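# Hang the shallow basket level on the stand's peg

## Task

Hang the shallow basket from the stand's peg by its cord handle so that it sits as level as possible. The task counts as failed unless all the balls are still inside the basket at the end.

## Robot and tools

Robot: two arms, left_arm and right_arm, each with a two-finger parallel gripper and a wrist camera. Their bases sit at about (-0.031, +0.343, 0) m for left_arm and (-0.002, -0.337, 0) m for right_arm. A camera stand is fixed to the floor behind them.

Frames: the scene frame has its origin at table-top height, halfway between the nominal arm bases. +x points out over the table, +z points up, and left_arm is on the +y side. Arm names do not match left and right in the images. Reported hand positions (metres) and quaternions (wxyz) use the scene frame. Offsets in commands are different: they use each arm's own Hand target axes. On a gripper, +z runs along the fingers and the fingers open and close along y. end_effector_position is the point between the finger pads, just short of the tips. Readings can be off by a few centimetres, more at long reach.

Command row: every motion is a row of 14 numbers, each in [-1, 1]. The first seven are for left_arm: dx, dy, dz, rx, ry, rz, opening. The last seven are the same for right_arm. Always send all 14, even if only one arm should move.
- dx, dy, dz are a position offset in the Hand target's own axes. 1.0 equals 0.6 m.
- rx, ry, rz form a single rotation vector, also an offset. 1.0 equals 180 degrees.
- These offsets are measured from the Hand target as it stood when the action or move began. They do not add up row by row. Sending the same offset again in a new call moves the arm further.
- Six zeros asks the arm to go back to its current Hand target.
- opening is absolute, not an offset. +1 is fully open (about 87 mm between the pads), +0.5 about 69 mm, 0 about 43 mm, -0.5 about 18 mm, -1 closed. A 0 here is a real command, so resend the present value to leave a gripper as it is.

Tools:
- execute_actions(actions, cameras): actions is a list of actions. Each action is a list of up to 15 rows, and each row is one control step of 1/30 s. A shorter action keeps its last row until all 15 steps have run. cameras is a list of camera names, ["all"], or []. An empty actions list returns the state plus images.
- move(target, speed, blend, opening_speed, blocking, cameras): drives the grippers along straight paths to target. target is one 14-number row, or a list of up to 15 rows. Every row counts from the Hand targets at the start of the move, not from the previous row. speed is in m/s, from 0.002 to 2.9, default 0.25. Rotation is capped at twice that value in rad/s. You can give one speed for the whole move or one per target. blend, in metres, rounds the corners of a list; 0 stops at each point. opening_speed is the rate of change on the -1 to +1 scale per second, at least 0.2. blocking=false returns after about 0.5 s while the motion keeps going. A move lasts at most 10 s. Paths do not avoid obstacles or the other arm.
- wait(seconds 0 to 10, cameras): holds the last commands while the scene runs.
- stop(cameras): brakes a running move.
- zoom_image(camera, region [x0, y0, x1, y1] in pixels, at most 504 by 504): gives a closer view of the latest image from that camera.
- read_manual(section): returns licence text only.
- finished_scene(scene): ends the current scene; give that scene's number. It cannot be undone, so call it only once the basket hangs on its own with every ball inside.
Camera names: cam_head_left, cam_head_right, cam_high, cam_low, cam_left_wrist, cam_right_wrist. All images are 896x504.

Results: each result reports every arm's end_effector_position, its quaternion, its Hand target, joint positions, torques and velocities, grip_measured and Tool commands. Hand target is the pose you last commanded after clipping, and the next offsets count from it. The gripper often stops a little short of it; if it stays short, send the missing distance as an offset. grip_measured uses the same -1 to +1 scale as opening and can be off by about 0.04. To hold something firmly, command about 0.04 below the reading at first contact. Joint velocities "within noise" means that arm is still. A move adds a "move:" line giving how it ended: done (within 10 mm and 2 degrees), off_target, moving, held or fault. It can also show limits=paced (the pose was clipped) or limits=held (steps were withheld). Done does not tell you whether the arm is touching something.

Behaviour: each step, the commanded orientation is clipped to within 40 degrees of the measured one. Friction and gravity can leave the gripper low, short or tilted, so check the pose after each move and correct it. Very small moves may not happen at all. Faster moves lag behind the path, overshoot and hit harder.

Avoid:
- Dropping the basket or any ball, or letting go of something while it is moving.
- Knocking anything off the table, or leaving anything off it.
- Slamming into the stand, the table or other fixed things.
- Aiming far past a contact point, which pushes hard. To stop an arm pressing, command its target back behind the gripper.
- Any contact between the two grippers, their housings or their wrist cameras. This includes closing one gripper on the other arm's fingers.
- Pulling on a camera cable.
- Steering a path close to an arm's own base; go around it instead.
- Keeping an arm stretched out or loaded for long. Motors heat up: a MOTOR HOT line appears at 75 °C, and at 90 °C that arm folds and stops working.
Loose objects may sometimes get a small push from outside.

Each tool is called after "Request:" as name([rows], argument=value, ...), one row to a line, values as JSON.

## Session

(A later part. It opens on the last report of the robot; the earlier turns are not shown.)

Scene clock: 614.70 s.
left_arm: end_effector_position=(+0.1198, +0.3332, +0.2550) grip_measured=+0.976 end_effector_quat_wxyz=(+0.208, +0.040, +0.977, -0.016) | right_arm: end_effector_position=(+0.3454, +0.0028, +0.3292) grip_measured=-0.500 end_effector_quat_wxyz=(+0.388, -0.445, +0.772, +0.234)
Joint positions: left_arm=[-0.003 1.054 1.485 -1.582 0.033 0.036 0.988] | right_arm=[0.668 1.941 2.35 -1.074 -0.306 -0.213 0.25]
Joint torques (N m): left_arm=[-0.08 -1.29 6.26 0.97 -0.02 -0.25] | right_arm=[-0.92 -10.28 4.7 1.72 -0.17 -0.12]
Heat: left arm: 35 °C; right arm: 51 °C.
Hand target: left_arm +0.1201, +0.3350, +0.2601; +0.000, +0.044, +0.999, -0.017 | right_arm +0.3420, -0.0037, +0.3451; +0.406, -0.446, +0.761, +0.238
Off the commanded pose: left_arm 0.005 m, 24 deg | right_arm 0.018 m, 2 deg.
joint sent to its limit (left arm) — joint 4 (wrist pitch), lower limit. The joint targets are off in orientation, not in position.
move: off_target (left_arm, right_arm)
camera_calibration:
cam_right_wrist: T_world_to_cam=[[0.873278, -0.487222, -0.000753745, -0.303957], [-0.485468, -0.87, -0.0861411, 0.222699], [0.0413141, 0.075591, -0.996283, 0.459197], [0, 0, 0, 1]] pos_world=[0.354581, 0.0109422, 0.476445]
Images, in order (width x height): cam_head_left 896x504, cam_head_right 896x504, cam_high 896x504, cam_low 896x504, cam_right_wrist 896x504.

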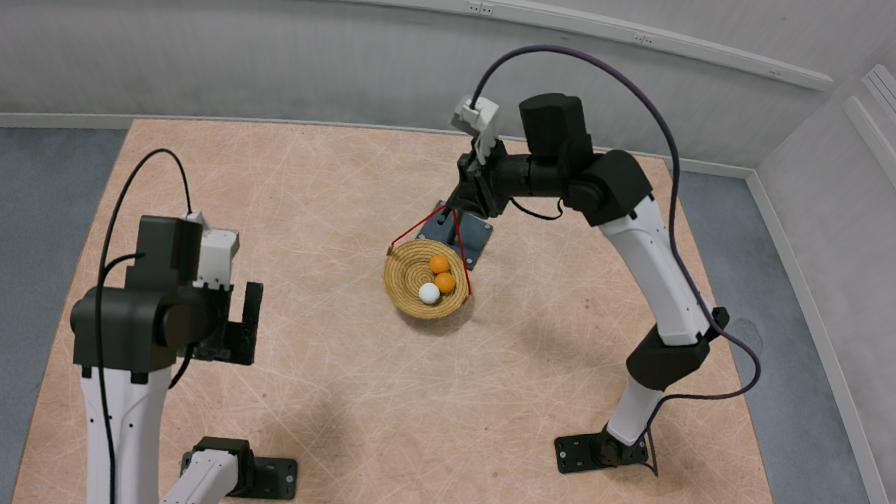

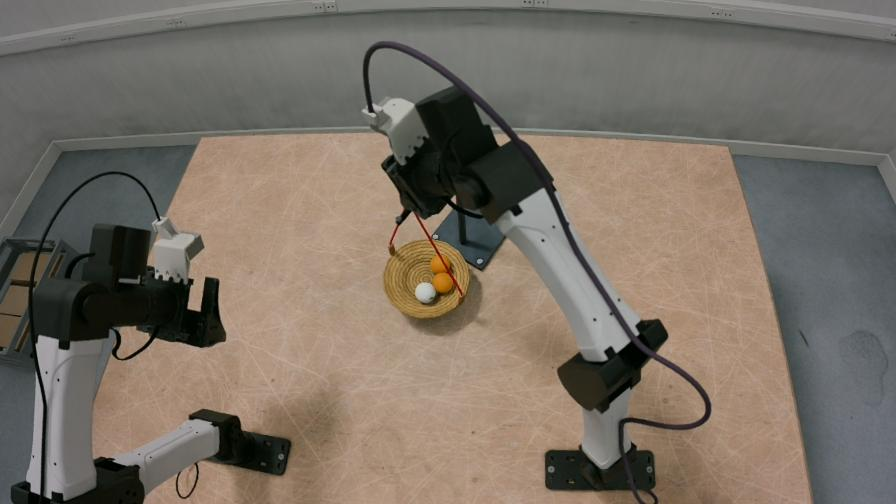

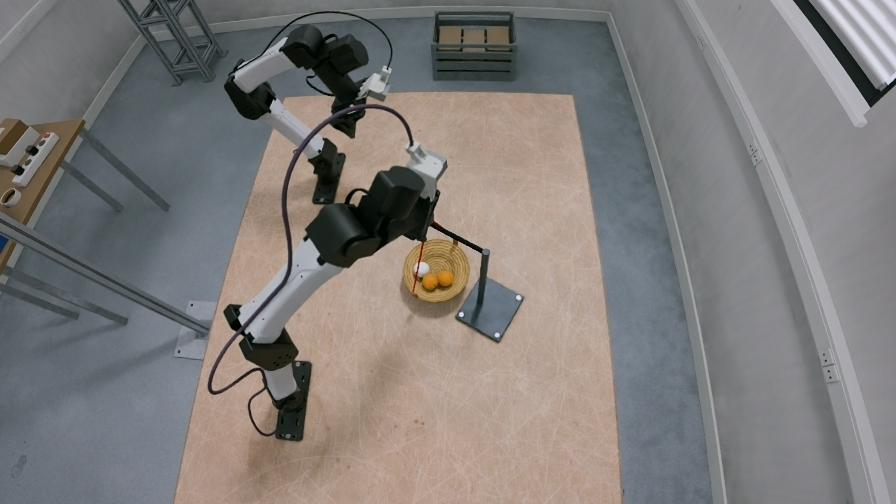

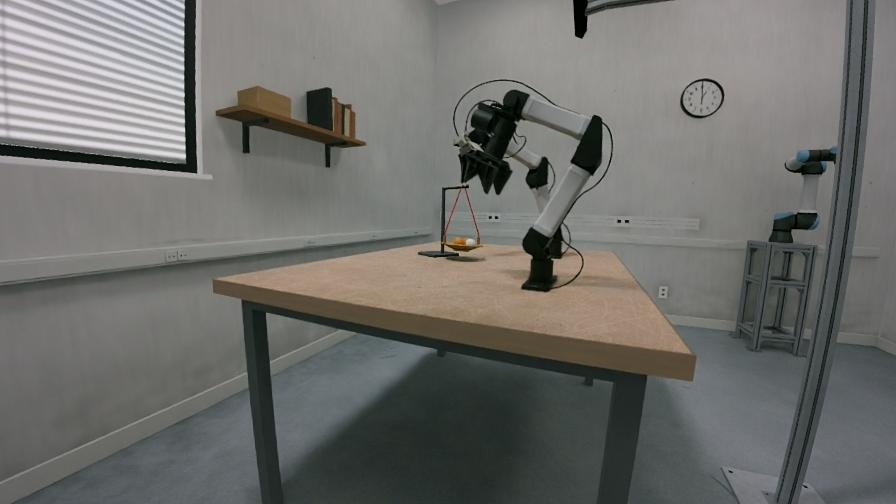

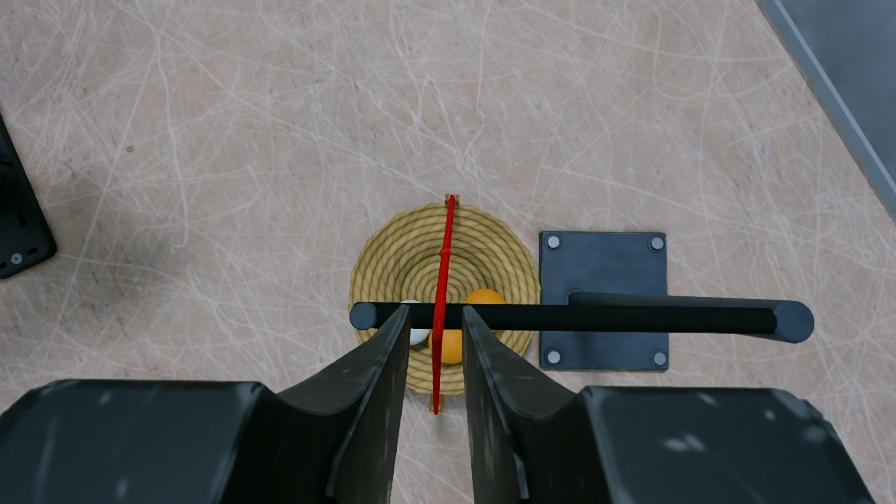

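Request:
move([
  [0, 0, 0, 0, 0, 0, 1, 0.0015, 0, -0.0207, 0, 0, 0, -0.5],
  [0, 0, 0, 0, 0, 0, 1, 0.074, 0, -0.0175, 0, 0, 0, -0.5],
], speed=0.06, blend=[0.006, 0], cameras=["cam_right_wrist", "cam_low"])

Request:
zoom_image(camera="cam_low", region=[430, 160, 520, 255])

Scene clock: 655.07 s.
left_arm: end_effector_position=(+0.1198, +0.3332, +0.2550) grip_measured=+0.976 end_effector_quat_wxyz=(+0.208, +0.040, +0.977, -0.016) | right_arm: end_effector_position=(+0.3296, -0.0281, +0.3029) grip_measured=-0.500 end_effector_quat_wxyz=(+0.392, -0.443, +0.772, +0.235)
Joint positions: left_arm=[-0.003 1.054 1.485 -1.582 0.033 0.036 0.988] | right_arm=[0.627 1.712 1.923 -0.877 -0.337 -0.235 0.25]
Joint torques (N m): left_arm=[-0.06 -1.35 6.2 0.95 0.03 -0.26] | right_arm=[-0.69 -9.03 4.71 1.7 -0.18 -0.13]
Heat: left arm: 35 °C; right arm: 50 °C.
Hand target: left_arm +0.1201, +0.3350, +0.2601; +0.000, +0.044, +0.999, -0.017 | right_arm +0.3257, -0.0330, +0.3142; +0.406, -0.446, +0.761, +0.238
Off the commanded pose: left_arm 0.005 m, 24 deg | right_arm 0.013 m, 2 deg.
joint sent to its limit (left arm) — joint 4 (wrist pitch), lower limit. The joint targets are off in orientation, not in position.
move: off_target (left_arm, right_arm)
camera_calibration:
cam_right_wrist: T_world_to_cam=[[0.871588, -0.49024, -0.00054069, -0.304872], [-0.48815, -0.867769, -0.0931998, 0.188903], [0.045221, 0.0814957, -0.995647, 0.434695], [0, 0, 0, 1]] pos_world=[0.338278, -0.0209621, 0.450244]
Images, in order (width x height): cam_low 896x504, cam_right_wrist 896x504.

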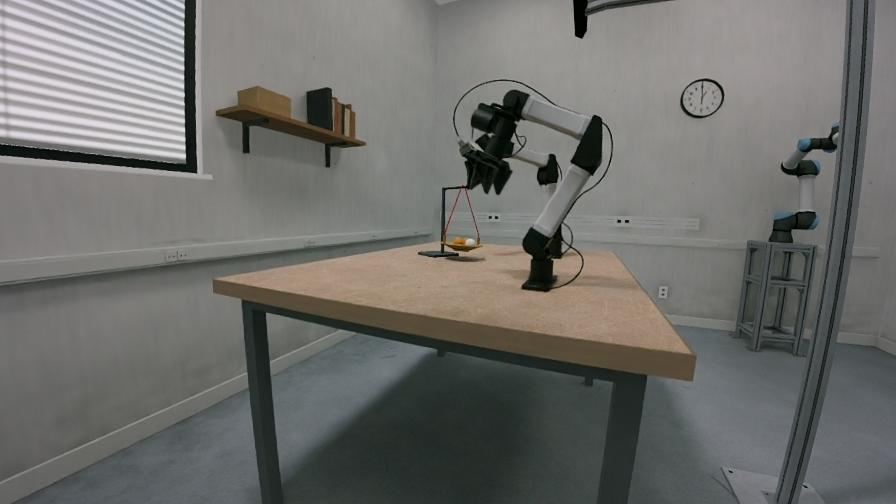

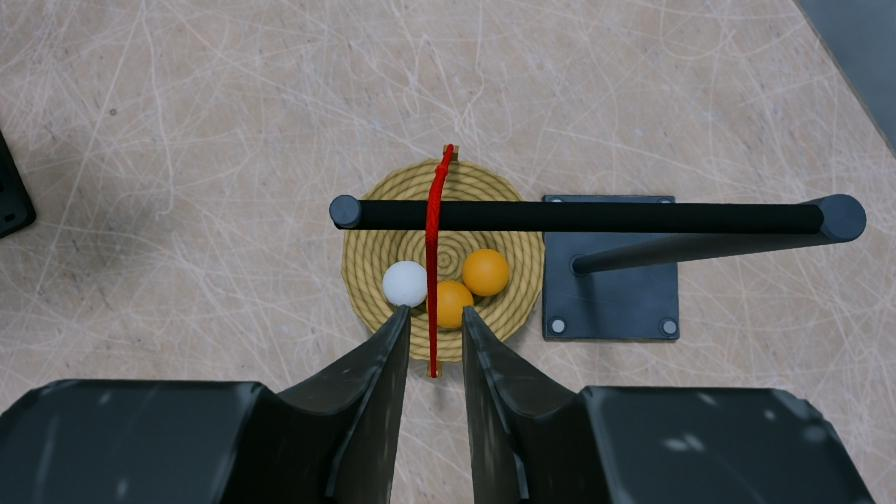

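Scaled by 5.305 from the camera's 896x504 image, which has a finer 1280x720 frame.

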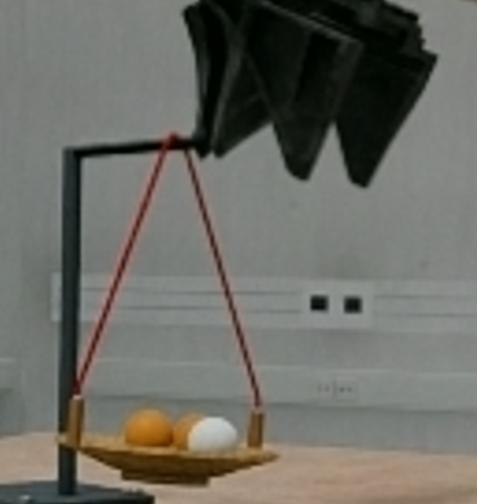

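Request:
move(target=[0,0,0,0,0,0,1.0,0.0045,0.0,0.0283,0,0,0,-0.5], speed=0.04, cameras=["cam_right_wrist","cam_low"])

Scene clock: 694.53 s.
left_arm: end_effector_position=(+0.1198, +0.3332, +0.2550) grip_measured=+0.976 end_effector_quat_wxyz=(+0.208, +0.040, +0.977, -0.016) | right_arm: end_effector_position=(+0.3356, -0.0236, +0.3012) grip_measured=-0.500 end_effector_quat_wxyz=(+0.403, -0.442, +0.766, +0.236)
Joint positions: left_arm=[-0.003 1.054 1.485 -1.582 0.033 0.036 0.988] | right_arm=[0.627 1.712 1.896 -0.824 -0.337 -0.235 0.25]
Joint torques (N m): left_arm=[-0.13 -1.43 6.24 0.95 0 -0.26] | right_arm=[0.59 -7.41 4.78 1.72 -0.09 -0.03]
Heat: left arm: 35 °C; right arm: 47 °C.
Hand target: left_arm +0.1201, +0.3350, +0.2601; +0.000, +0.044, +0.999, -0.017 | right_arm +0.3318, -0.0220, +0.3023; +0.406, -0.446, +0.762, +0.238
Off the commanded pose: left_arm 0.005 m, 24 deg | right_arm 0.004 m, 1 deg.
joint sent to its limit (left arm) — joint 4 (wrist pitch), lower limit. The joint targets are off in orientation, not in position.
move: off_target (left_arm)
camera_calibration:
cam_right_wrist: T_world_to_cam=[[0.871441, -0.490398, 0.00999697, -0.311085], [-0.48605, -0.866095, -0.116763, 0.202012], [0.0659187, 0.0968931, -0.993109, 0.424974], [0, 0, 0, 1]] pos_world=[0.341266, -0.0187705, 0.448744]
Images, in order (width x height): cam_low 896x504, cam_right_wrist 896x504.

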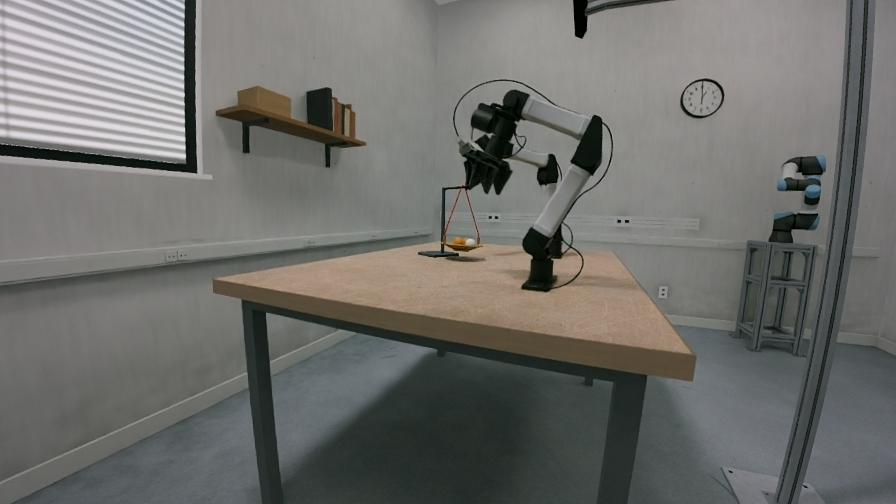

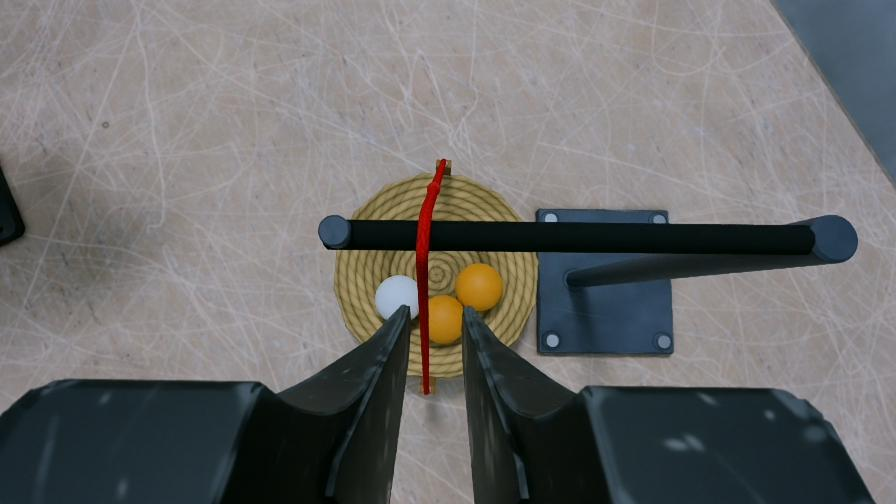

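Request:
move(target=[0,0,0,0,0,0,1.0,0.0095,0.0073,0.0167,0,0,0,-0.5], speed=0.03, cameras=["cam_right_wrist"])

Scene clock: 711.97 s.
left_arm: end_effector_position=(+0.1198, +0.3332, +0.2550) grip_measured=+0.976 end_effector_quat_wxyz=(+0.208, +0.040, +0.977, -0.016) | right_arm: end_effector_position=(+0.3338, -0.0150, +0.2884) grip_measured=-0.500 end_effector_quat_wxyz=(+0.400, -0.449, +0.763, +0.239)
Joint positions: left_arm=[-0.003 1.054 1.485 -1.582 0.033 0.036 0.988] | right_arm=[0.645 1.712 1.843 -0.775 -0.335 -0.235 0.25]
Joint torques (N m): left_arm=[-0.18 -1.28 6.23 0.96 -0.01 -0.24] | right_arm=[0.62 -7.9 4.89 1.76 0.03 0.11]
Heat: left arm: 35 °C; right arm: 46 °C.
Hand target: left_arm +0.1201, +0.3350, +0.2601; +0.000, +0.044, +0.999, -0.017 | right_arm +0.3305, -0.0154, +0.2921; +0.406, -0.446, +0.762, +0.238
Off the commanded pose: left_arm 0.005 m, 24 deg | right_arm 0.005 m, 1 deg.
joint sent to its limit (left arm) — joint 4 (wrist pitch), lower limit. The joint targets are off in orientation, not in position.
move: off_target (left_arm)
camera_calibration:
cam_right_wrist: T_world_to_cam=[[0.879422, -0.475942, 0.00975944, -0.307571], [-0.471909, -0.874299, -0.113595, 0.201366], [0.0625971, 0.095292, -0.993479, 0.41276], [0, 0, 0, 1]] pos_world=[0.339673, -0.00966463, 0.435944]
Images, in order (width x height): cam_right_wrist 896x504.

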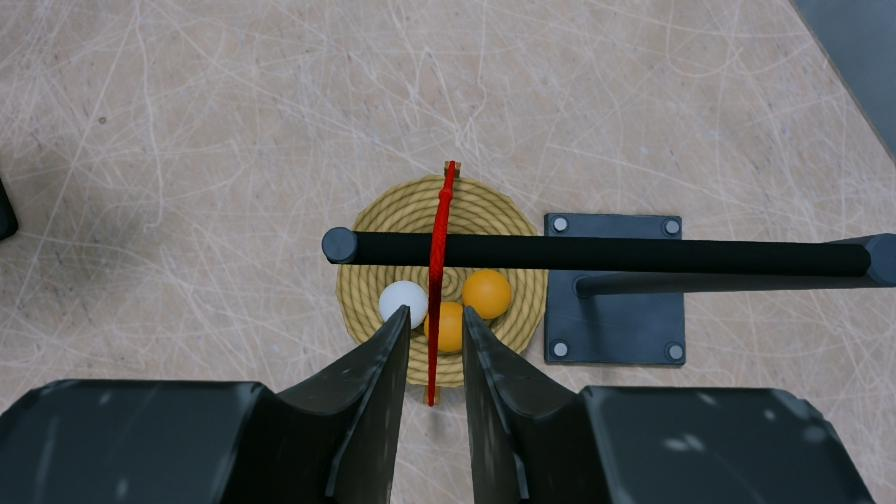

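Request:
move(target=[0,0,0,0,0,0,1.0,0.0,0.0025,0.0155,0,0,0,-0.5], speed=0.03, cameras=["cam_right_wrist"])

Scene clock: 719.33 s.
left_arm: end_effector_position=(+0.1198, +0.3332, +0.2550) grip_measured=+0.976 end_effector_quat_wxyz=(+0.208, +0.040, +0.977, -0.016) | right_arm: end_effector_position=(+0.3342, -0.0095, +0.2920) grip_measured=-0.500 end_effector_quat_wxyz=(+0.409, -0.450, +0.757, +0.239)
Joint positions: left_arm=[-0.003 1.054 1.485 -1.582 0.033 0.036 0.988] | right_arm=[0.657 1.712 1.843 -0.752 -0.325 -0.232 0.25]
Joint torques (N m): left_arm=[-0.08 -1.31 6.06 0.97 -0.01 -0.27] | right_arm=[0.61 -6.58 4.75 1.73 0.05 0.18]
Heat: left arm: 35 °C; right arm: 46 °C.
Hand target: left_arm +0.1201, +0.3350, +0.2601; +0.000, +0.044, +0.999, -0.017 | right_arm +0.3330, -0.0079, +0.2869; +0.406, -0.446, +0.761, +0.238
Off the commanded pose: left_arm 0.005 m, 24 deg | right_arm 0.005 m, 1 deg.
joint sent to its limit (left arm) — joint 4 (wrist pitch), lower limit. The joint targets are off in orientation, not in position.
move: off_target (left_arm)
camera_calibration:
cam_right_wrist: T_world_to_cam=[[0.88047, -0.473581, 0.0222072, -0.309264], [-0.466993, -0.874398, -0.131701, 0.210485], [0.0817891, 0.105588, -0.991041, 0.408719], [0, 0, 0, 1]] pos_world=[0.337164, -0.0055694, 0.439646]
Images, in order (width x height): cam_right_wrist 896x504.

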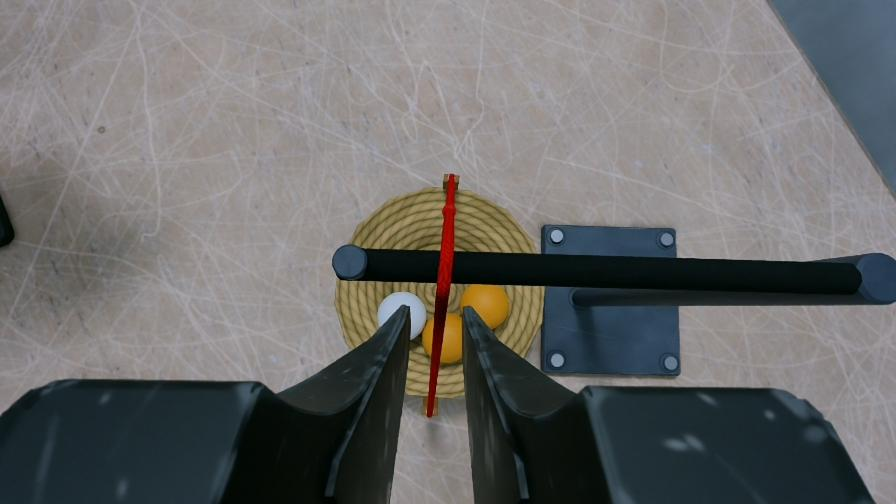

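Request:
move(target=[0,0,0,0,0,0,1.0,0.0083,0.0,0.0117,0,0,0,-0.5], speed=0.03, cameras=["cam_right_wrist"])

Scene clock: 742.67 s.
left_arm: end_effector_position=(+0.1198, +0.3332, +0.2550) grip_measured=+0.976 end_effector_quat_wxyz=(+0.208, +0.040, +0.977, -0.016) | right_arm: end_effector_position=(+0.3358, -0.0069, +0.2830) grip_measured=-0.500 end_effector_quat_wxyz=(+0.408, -0.450, +0.757, +0.238)
Joint positions: left_arm=[-0.003 1.054 1.485 -1.582 0.033 0.036 0.988] | right_arm=[0.66 1.712 1.807 -0.718 -0.322 -0.231 0.25]
Joint torques (N m): left_arm=[-0.17 -1.28 6.01 0.94 0.01 -0.25] | right_arm=[0.62 -6.68 5.01 1.75 0.02 0.18]
Heat: left arm: 35 °C; right arm: 44 °C.
Hand target: left_arm +0.1201, +0.3350, +0.2601; +0.000, +0.044, +0.999, -0.017 | right_arm +0.3345, -0.0053, +0.2788; +0.406, -0.446, +0.761, +0.238
Off the commanded pose: left_arm 0.005 m, 24 deg | right_arm 0.005 m, 1 deg.
joint sent to its limit (left arm) — joint 4 (wrist pitch), lower limit. The joint targets are off in orientation, not in position.
move: off_target (left_arm)
camera_calibration:
cam_right_wrist: T_world_to_cam=[[0.880645, -0.473266, 0.0220003, -0.309204], [-0.46689, -0.874796, -0.129406, 0.211519], [0.0804893, 0.103689, -0.991348, 0.399932], [0, 0, 0, 1]] pos_world=[0.338865, -0.00276826, 0.430646]
Images, in order (width x height): cam_right_wrist 896x504.

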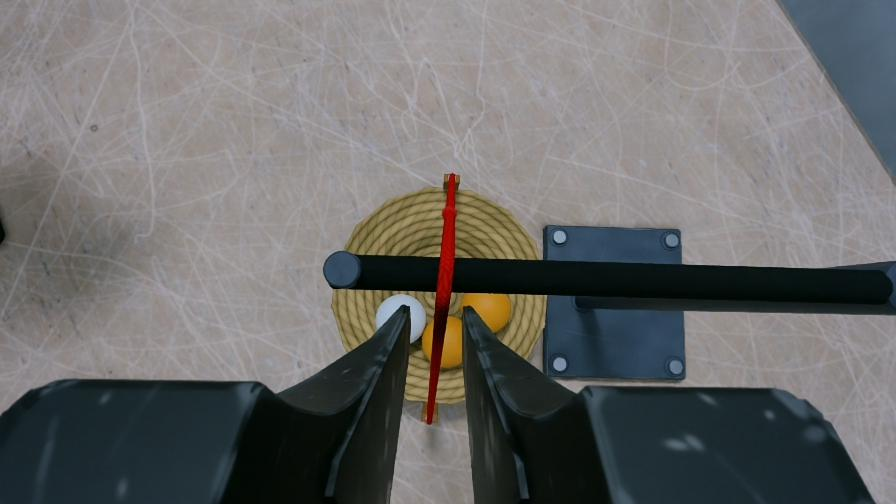

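Request:
move(target=[0,0,0,0,0,0,1.0,0,0,0,0,0,0,-1.0], speed=0.03, opening_speed=0.6, cameras=["cam_right_wrist","cam_low"])

Request:
zoom_image(camera="cam_low", region=[430, 160, 520, 255])

Scene clock: 751.97 s.
left_arm: end_effector_position=(+0.1198, +0.3332, +0.2550) grip_measured=+0.976 end_effector_quat_wxyz=(+0.208, +0.040, +0.977, -0.016) | right_arm: end_effector_position=(+0.3361, -0.0070, +0.2832) grip_measured=-0.885 end_effector_quat_wxyz=(+0.409, -0.450, +0.757, +0.238)
Joint positions: left_arm=[-0.003 1.054 1.485 -1.582 0.033 0.036 0.988] | right_arm=[0.66 1.712 1.807 -0.717 -0.321 -0.231 0.058]
Joint torques (N m): left_arm=[-0.16 -1.33 6.2 0.96 0 -0.26] | right_arm=[0.68 -6.67 5 1.76 0.04 0.16]
Heat: left arm: 35 °C; right arm: 44 °C.
Hand target: left_arm +0.1201, +0.3350, +0.2601; +0.000, +0.044, +0.999, -0.017 | right_arm +0.3345, -0.0053, +0.2789; +0.406, -0.446, +0.761, +0.238
Off the commanded pose: left_arm 0.005 m, 24 deg | right_arm 0.005 m, 1 deg.
joint sent to its limit (left arm) — joint 4 (wrist pitch), lower limit. The joint targets are off in orientation, not in position.
move: off_target (left_arm)
camera_calibration:
cam_right_wrist: T_world_to_cam=[[0.880024, -0.474362, 0.0232182, -0.309748], [-0.467799, -0.874214, -0.130052, 0.212138], [0.0819896, 0.103588, -0.991235, 0.399568], [0, 0, 0, 1]] pos_world=[0.339063, -0.00286859, 0.430846]
Images, in order (width x height): cam_low 896x504, cam_right_wrist 896x504.

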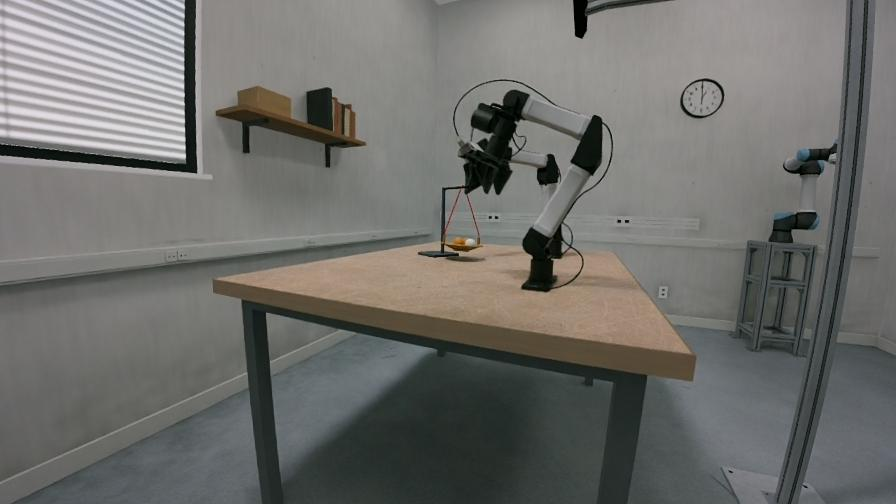

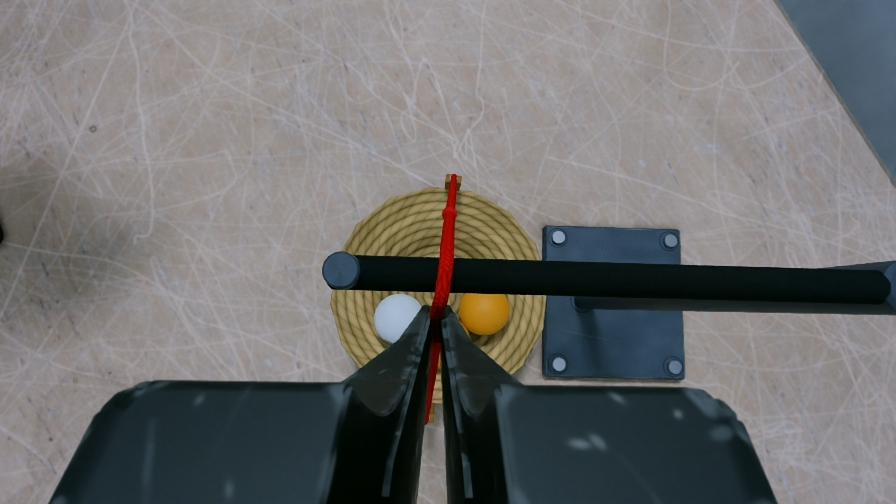

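Scaled by 5.305 from the camera's 896x504 image, which has a finer 1280x720 frame.

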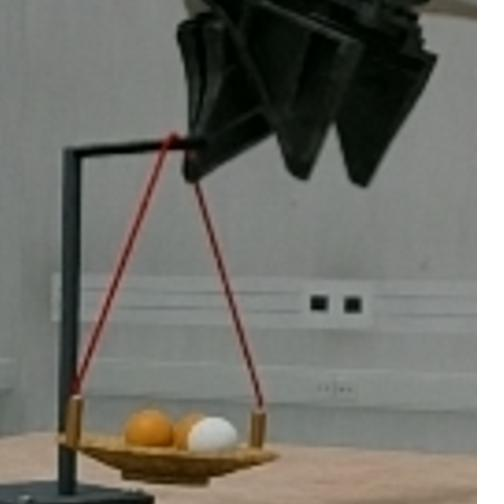

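Request:
move(target=[0,0,0,0,0,0,1.0,-0.0129,0,-0.0032,0,0,0,-1.0], speed=0.02)

Scene clock: 760.33 s.
left_arm: end_effector_position=(+0.1198, +0.3332, +0.2550) grip_measured=+0.976 end_effector_quat_wxyz=(+0.208, +0.040, +0.977, -0.016) | right_arm: end_effector_position=(+0.3348, -0.0074, +0.2839) grip_measured=-0.885 end_effector_quat_wxyz=(+0.407, -0.450, +0.759, +0.237)
Joint positions: left_arm=[-0.003 1.054 1.485 -1.582 0.033 0.036 0.988] | right_arm=[0.662 1.712 1.814 -0.727 -0.318 -0.229 0.058]
Joint torques (N m): left_arm=[-0.13 -1.37 6.2 0.94 0 -0.25] | right_arm=[0.75 -5.31 8.49 1.54 0.06 0.19]
Heat: left arm: 35 °C; right arm: 44 °C.
Hand target: left_arm +0.1201, +0.3350, +0.2601; +0.000, +0.044, +0.999, -0.017 | right_arm +0.3358, -0.0029, +0.2863; +0.406, -0.446, +0.762, +0.238
Off the commanded pose: left_arm 0.005 m, 24 deg | right_arm 0.005 m, 1 deg.
joint sent to its limit (left arm) — joint 4 (wrist pitch), lower limit. The joint targets are off in orientation, not in position.
move: off_target (left_arm)

Request:
move(target=[0,0,0,0,0,0,1.0,-0.0065,0,-0.0016,0,0,0,-1.0], speed=0.02)

Scene clock: 763.77 s.
left_arm: end_effector_position=(+0.1198, +0.3332, +0.2550) grip_measured=+0.976 end_effector_quat_wxyz=(+0.208, +0.040, +0.977, -0.016) | right_arm: end_effector_position=(+0.3346, -0.0078, +0.2872) grip_measured=-0.885 end_effector_quat_wxyz=(+0.405, -0.449, +0.760, +0.237)
Joint positions: left_arm=[-0.003 1.054 1.485 -1.582 0.033 0.036 0.988] | right_arm=[0.662 1.72 1.841 -0.751 -0.317 -0.228 0.058]
Joint torques (N m): left_arm=[-0.14 -1.32 6.22 0.96 0 -0.28] | right_arm=[0.84 -5.08 8.62 1.63 0.02 0.18]
Heat: left arm: 35 °C; right arm: 43 °C.
Hand target: left_arm +0.1201, +0.3350, +0.2601; +0.000, +0.044, +0.999, -0.017 | right_arm +0.3365, -0.0017, +0.2901; +0.406, -0.446, +0.762, +0.238
Off the commanded pose: left_arm 0.005 m, 24 deg | right_arm 0.007 m, 0 deg.
joint sent to its limit (left arm) — joint 4 (wrist pitch), lower limit. The joint targets are off in orientation, not in position.
move: off_target (left_arm)

Request:
move(target=[0,0,0,0,0,0,1.0,-0.0048,0,-0.0012,0,0,0,-1.0], speed=0.02, cameras=["cam_low","cam_right_wrist"])

Request:
zoom_image(camera="cam_low", region=[430, 160, 520, 255])

Scene clock: 769.40 s.
left_arm: end_effector_position=(+0.1198, +0.3332, +0.2550) grip_measured=+0.976 end_effector_quat_wxyz=(+0.208, +0.040, +0.977, -0.016) | right_arm: end_effector_position=(+0.3352, -0.0074, +0.2894) grip_measured=-0.885 end_effector_quat_wxyz=(+0.404, -0.449, +0.761, +0.236)
Joint positions: left_arm=[-0.003 1.054 1.485 -1.582 0.033 0.036 0.988] | right_arm=[0.662 1.729 1.862 -0.766 -0.316 -0.228 0.058]
Joint torques (N m): left_arm=[-0.14 -1.39 6.16 0.96 0.01 -0.27] | right_arm=[0.91 -5.15 8.58 1.64 0.01 0.18]
Heat: left arm: 35 °C; right arm: 44 °C.
Hand target: left_arm +0.1201, +0.3350, +0.2601; +0.000, +0.044, +0.999, -0.017 | right_arm +0.3371, -0.0008, +0.2928; +0.406, -0.446, +0.762, +0.238
Off the commanded pose: left_arm 0.005 m, 24 deg | right_arm 0.008 m, 0 deg.
joint sent to its limit (left arm) — joint 4 (wrist pitch), lower limit. The joint targets are off in orientation, not in position.
move: off_target (left_arm)
camera_calibration:
cam_right_wrist: T_world_to_cam=[[0.878344, -0.477686, 0.0180986, -0.307241], [-0.472499, -0.873304, -0.11868, 0.210558], [0.0724975, 0.0956908, -0.992768, 0.409458], [0, 0, 0, 1]] pos_world=[0.339667, -0.00206546, 0.437047]
Images, in order (width x height): cam_low 896x504, cam_right_wrist 896x504.

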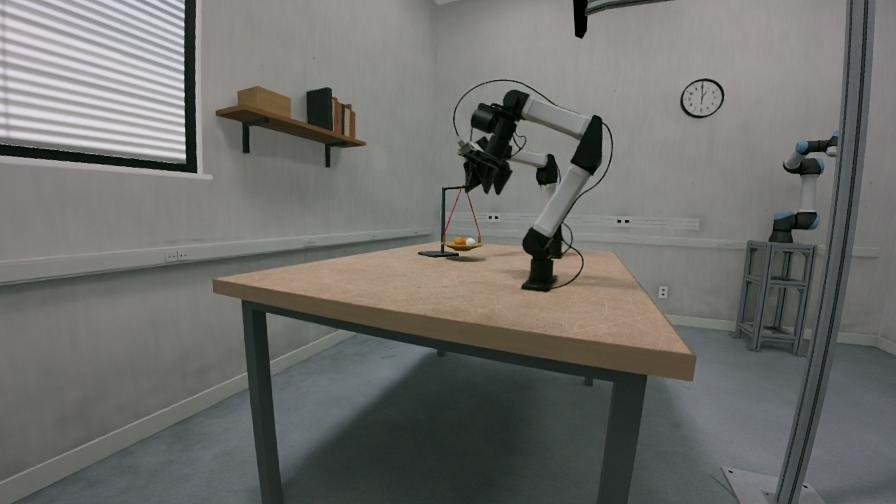

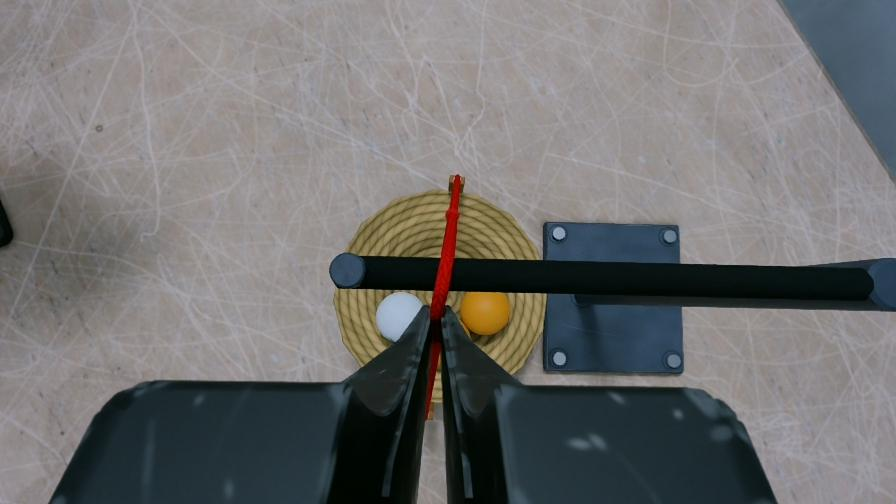

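Scaled by 5.305 from the camera's 896x504 image, which has a finer 1280x720 frame.

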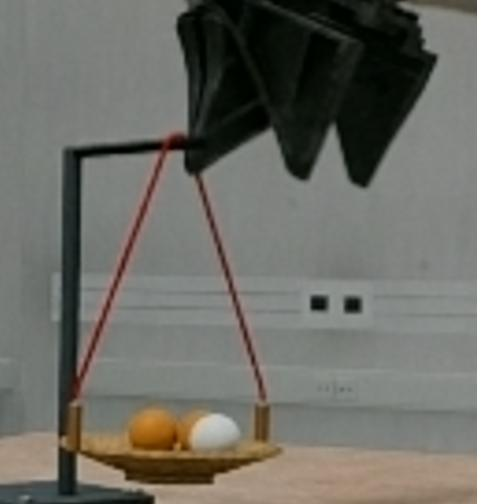

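Request:
zoom_image(camera="cam_low", region=[438, 228, 488, 256])

Scaled by 10.080 from the camera's 896x504 image, which has a finer 1280x720 frame.

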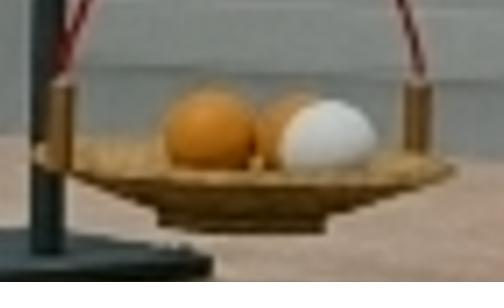

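Request:
move(target=[0,0,0,0,0,0,1.0,-0.0048,0,-0.0012,0,0,0,-1.0], speed=0.02, cameras=["cam_low"])

Request:
zoom_image(camera="cam_low", region=[438, 228, 488, 256])

Scene clock: 806.13 s.
left_arm: end_effector_position=(+0.1198, +0.3332, +0.2550) grip_measured=+0.976 end_effector_quat_wxyz=(+0.208, +0.040, +0.977, -0.016) | right_arm: end_effector_position=(+0.3349, -0.0055, +0.2921) grip_measured=-0.885 end_effector_quat_wxyz=(+0.403, -0.450, +0.761, +0.237)
Joint positions: left_arm=[-0.003 1.054 1.485 -1.582 0.033 0.036 0.988] | right_arm=[0.666 1.738 1.885 -0.78 -0.315 -0.227 0.058]
Joint torques (N m): left_arm=[-0.18 -1.31 6.04 0.94 0 -0.26] | right_arm=[0.7 -5.19 8.64 1.64 0.01 0.17]
Heat: left arm: 35 °C; right arm: 41 °C.
Hand target: left_arm +0.1201, +0.3350, +0.2601; +0.000, +0.044, +0.999, -0.017 | right_arm +0.3375, +0.0002, +0.2956; +0.406, -0.446, +0.761, +0.238
Off the commanded pose: left_arm 0.005 m, 24 deg | right_arm 0.007 m, 1 deg.
joint sent to its limit (left arm) — joint 4 (wrist pitch), lower limit. The joint targets are off in orientation, not in position.
move: off_target (left_arm)
Images, in order (width x height): cam_low 896x504.

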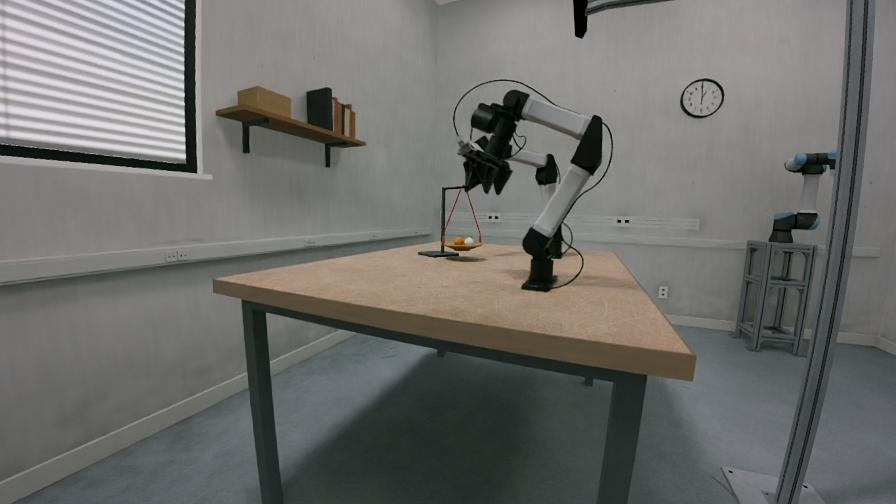

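Scaled by 10.080 from the camera's 896x504 image, which has a finer 1280x720 frame.

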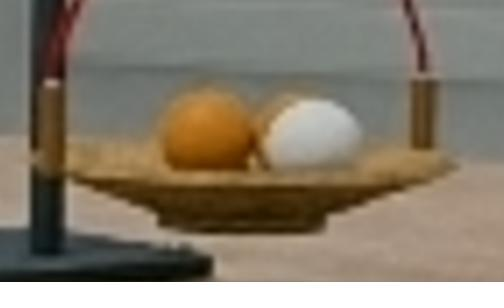

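Request:
move(target=[0,0,0,0,0,0,1.0,-0.0034,0,-0.0008,0,0,0,-1.0], speed=0.02, cameras=["cam_low","cam_right_wrist"])

Request:
zoom_image(camera="cam_low", region=[438, 228, 488, 256])

Request:
zoom_image(camera="cam_low", region=[430, 160, 520, 255])

Scene clock: 813.00 s.
left_arm: end_effector_position=(+0.1198, +0.3332, +0.2550) grip_measured=+0.976 end_effector_quat_wxyz=(+0.208, +0.040, +0.977, -0.016) | right_arm: end_effector_position=(+0.3355, -0.0051, +0.2941) grip_measured=-0.885 end_effector_quat_wxyz=(+0.403, -0.450, +0.761, +0.237)
Joint positions: left_arm=[-0.003 1.054 1.485 -1.582 0.033 0.036 0.988] | right_arm=[0.666 1.744 1.901 -0.79 -0.315 -0.227 0.058]
Joint torques (N m): left_arm=[-0.12 -1.32 6.17 0.95 0 -0.28] | right_arm=[0.76 -5.18 8.62 1.64 0.02 0.18]
Heat: left arm: 35 °C; right arm: 42 °C.
Hand target: left_arm +0.1201, +0.3350, +0.2601; +0.000, +0.044, +0.999, -0.017 | right_arm +0.3378, +0.0008, +0.2977; +0.406, -0.446, +0.761, +0.238
Off the commanded pose: left_arm 0.005 m, 24 deg | right_arm 0.007 m, 1 deg.
joint sent to its limit (left arm) — joint 4 (wrist pitch), lower limit. The joint targets are off in orientation, not in position.
move: off_target (left_arm)
camera_calibration:
cam_right_wrist: T_world_to_cam=[[0.879384, -0.47576, 0.0183243, -0.306857], [-0.470592, -0.874387, -0.118285, 0.212397], [0.072298, 0.0953951, -0.992811, 0.413977], [0, 0, 0, 1]] pos_world=[0.339868, 0.000235378, 0.441747]
Images, in order (width x height): cam_low 896x504, cam_right_wrist 896x504.

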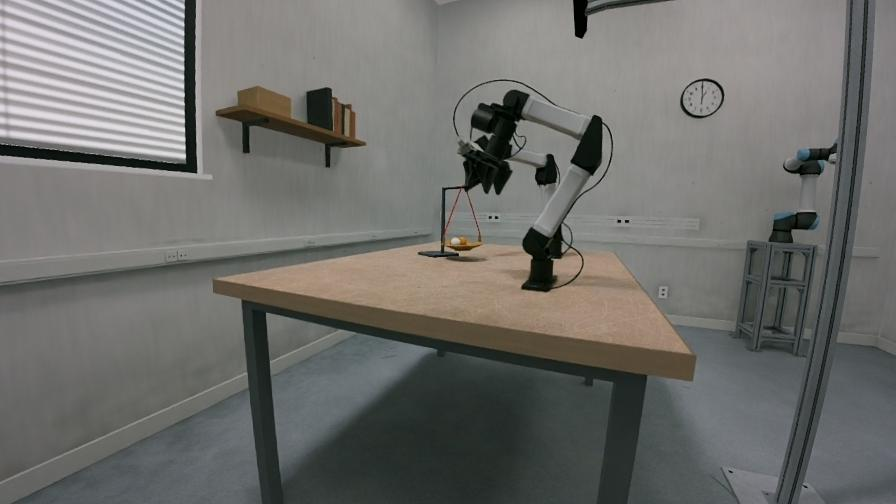

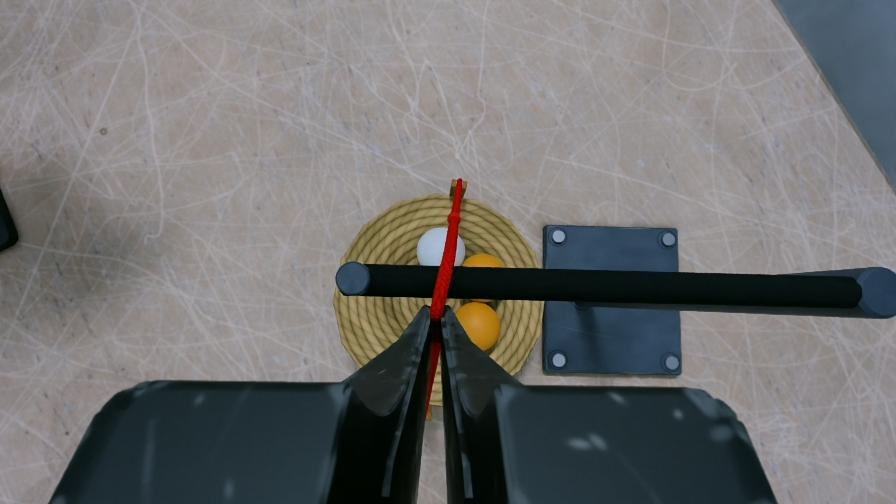

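Scaled by 10.080 from the camera's 896x504 image, which has a finer 1280x720 frame.

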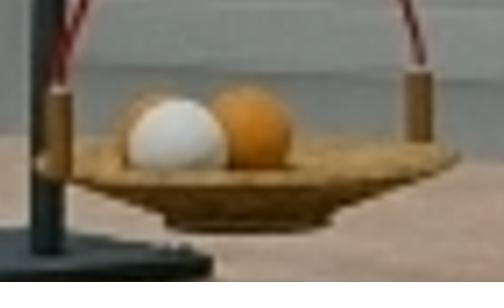

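Scaled by 5.305 from the camera's 896x504 image, which has a finer 1280x720 frame.

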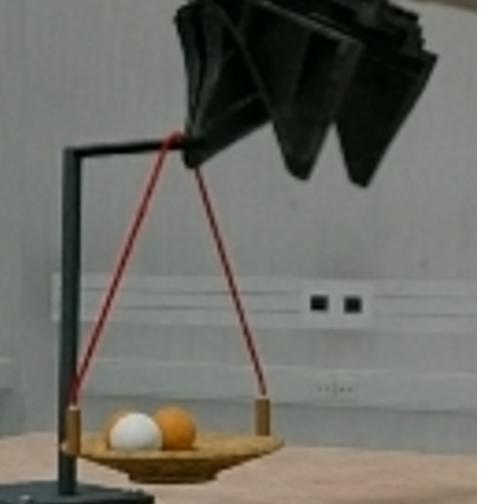

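Request:
move(target=[0,0,0,0,0,0,1.0,0,0,0,0,0,0,-0.5], speed=0.02, opening_speed=0.3, cameras=["cam_low","cam_right_wrist"])

Request:
zoom_image(camera="cam_low", region=[438, 228, 488, 256])

Request:
zoom_image(camera="cam_low", region=[430, 160, 520, 255])

Scene clock: 825.93 s.
left_arm: end_effector_position=(+0.1198, +0.3332, +0.2550) grip_measured=+0.976 end_effector_quat_wxyz=(+0.208, +0.040, +0.977, -0.016) | right_arm: end_effector_position=(+0.3355, -0.0052, +0.2941) grip_measured=-0.500 end_effector_quat_wxyz=(+0.403, -0.450, +0.761, +0.237)
Joint positions: left_arm=[-0.003 1.054 1.485 -1.582 0.033 0.036 0.988] | right_arm=[0.666 1.744 1.901 -0.79 -0.314 -0.226 0.25]
Joint torques (N m): left_arm=[-0.24 -1.35 6.24 0.93 -0.02 -0.26] | right_arm=[0.76 -5.19 8.61 1.62 0.01 0.18]
Heat: left arm: 35 °C; right arm: 42 °C.
Hand target: left_arm +0.1201, +0.3350, +0.2601; +0.000, +0.044, +0.999, -0.017 | right_arm +0.3378, +0.0007, +0.2976; +0.406, -0.446, +0.762, +0.238
Off the commanded pose: left_arm 0.005 m, 24 deg | right_arm 0.007 m, 1 deg.
joint sent to its limit (left arm) — joint 4 (wrist pitch), lower limit. The joint targets are off in orientation, not in position.
move: off_target (left_arm)
camera_calibration:
cam_right_wrist: T_world_to_cam=[[0.879152, -0.4762, 0.0180535, -0.306792], [-0.471088, -0.87418, -0.117836, 0.212315], [0.0718956, 0.0950911, -0.992869, 0.414042], [0, 0, 0, 1]] pos_world=[0.339968, 0.00013539, 0.441647]
Images, in order (width x height): cam_low 896x504, cam_right_wrist 896x504.

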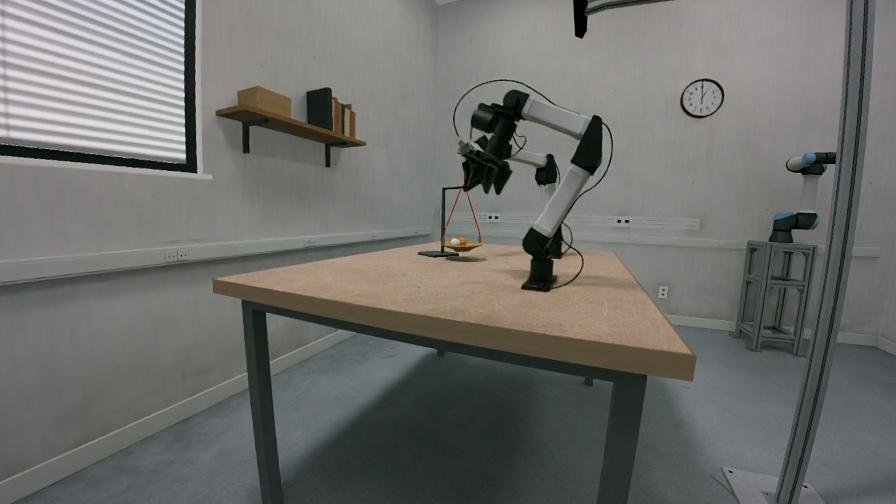

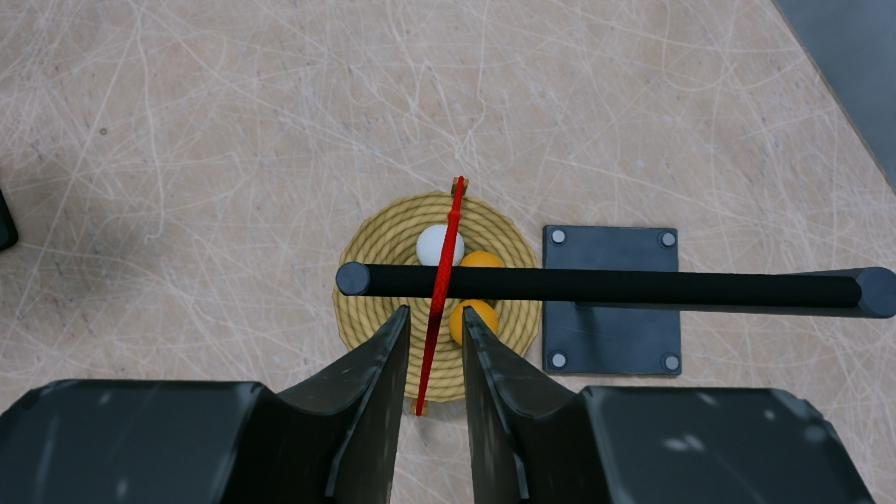

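Scaled by 10.080 from the camera's 896x504 image, which has a finer 1280x720 frame.

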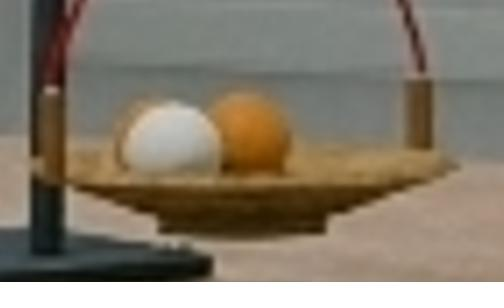

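Scaled by 5.305 from the camera's 896x504 image, which has a finer 1280x720 frame.

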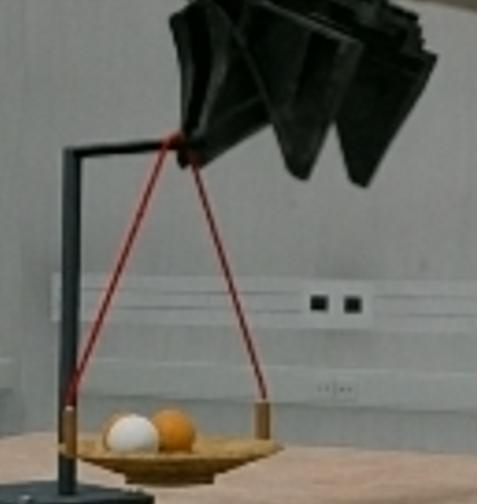

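Request:
move(target=[0,0,0,0,0,0,1.0,0,0,-0.0667,0,0,0,-0.5], speed=0.05, cameras=["cam_right_wrist"])

Scene clock: 836.60 s.
left_arm: end_effector_position=(+0.1198, +0.3332, +0.2550) grip_measured=+0.976 end_effector_quat_wxyz=(+0.208, +0.040, +0.977, -0.016) | right_arm: end_effector_position=(+0.3254, -0.0233, +0.2973) grip_measured=-0.500 end_effector_quat_wxyz=(+0.385, -0.445, +0.774, +0.233)
Joint positions: left_arm=[-0.003 1.054 1.485 -1.582 0.033 0.036 0.988] | right_arm=[0.646 1.714 1.911 -0.874 -0.321 -0.226 0.25]
Joint torques (N m): left_arm=[-0.05 -1.4 6.17 0.95 0.03 -0.28] | right_arm=[-0.75 -8.7 8.05 1.51 -0.18 -0.09]
Heat: left arm: 35 °C; right arm: 42 °C.
Hand target: left_arm +0.1201, +0.3350, +0.2601; +0.000, +0.044, +0.999, -0.017 | right_arm +0.3215, -0.0282, +0.3198; +0.406, -0.446, +0.762, +0.238
Off the commanded pose: left_arm 0.005 m, 24 deg | right_arm 0.023 m, 3 deg.
joint sent to its limit (left arm) — joint 4 (wrist pitch), lower limit. The joint targets are off in orientation, not in position.
move: off_target (left_arm, right_arm)
camera_calibration:
cam_right_wrist: T_world_to_cam=[[0.87263, -0.488371, -0.00313254, -0.298469], [-0.487066, -0.869792, -0.0789164, 0.185817], [0.0358158, 0.0703906, -0.996876, 0.432066], [0, 0, 0, 1]] pos_world=[0.335484, -0.0145554, 0.444445]
Images, in order (width x height): cam_right_wrist 896x504.

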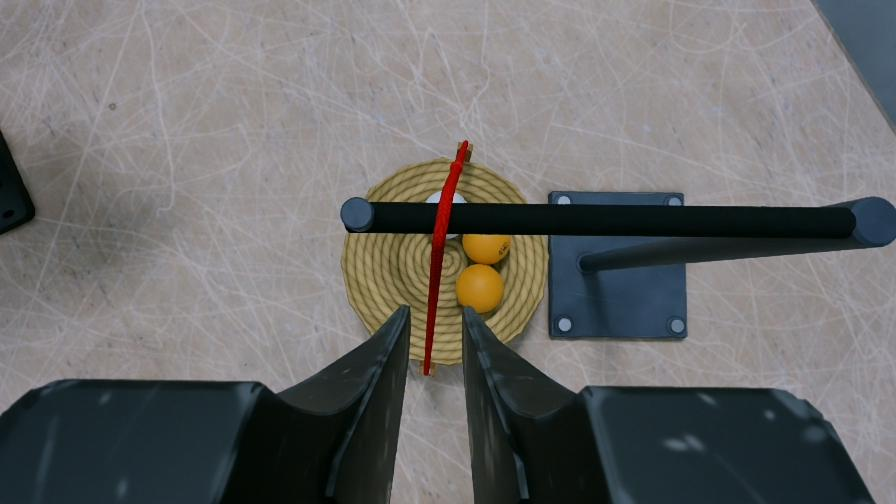

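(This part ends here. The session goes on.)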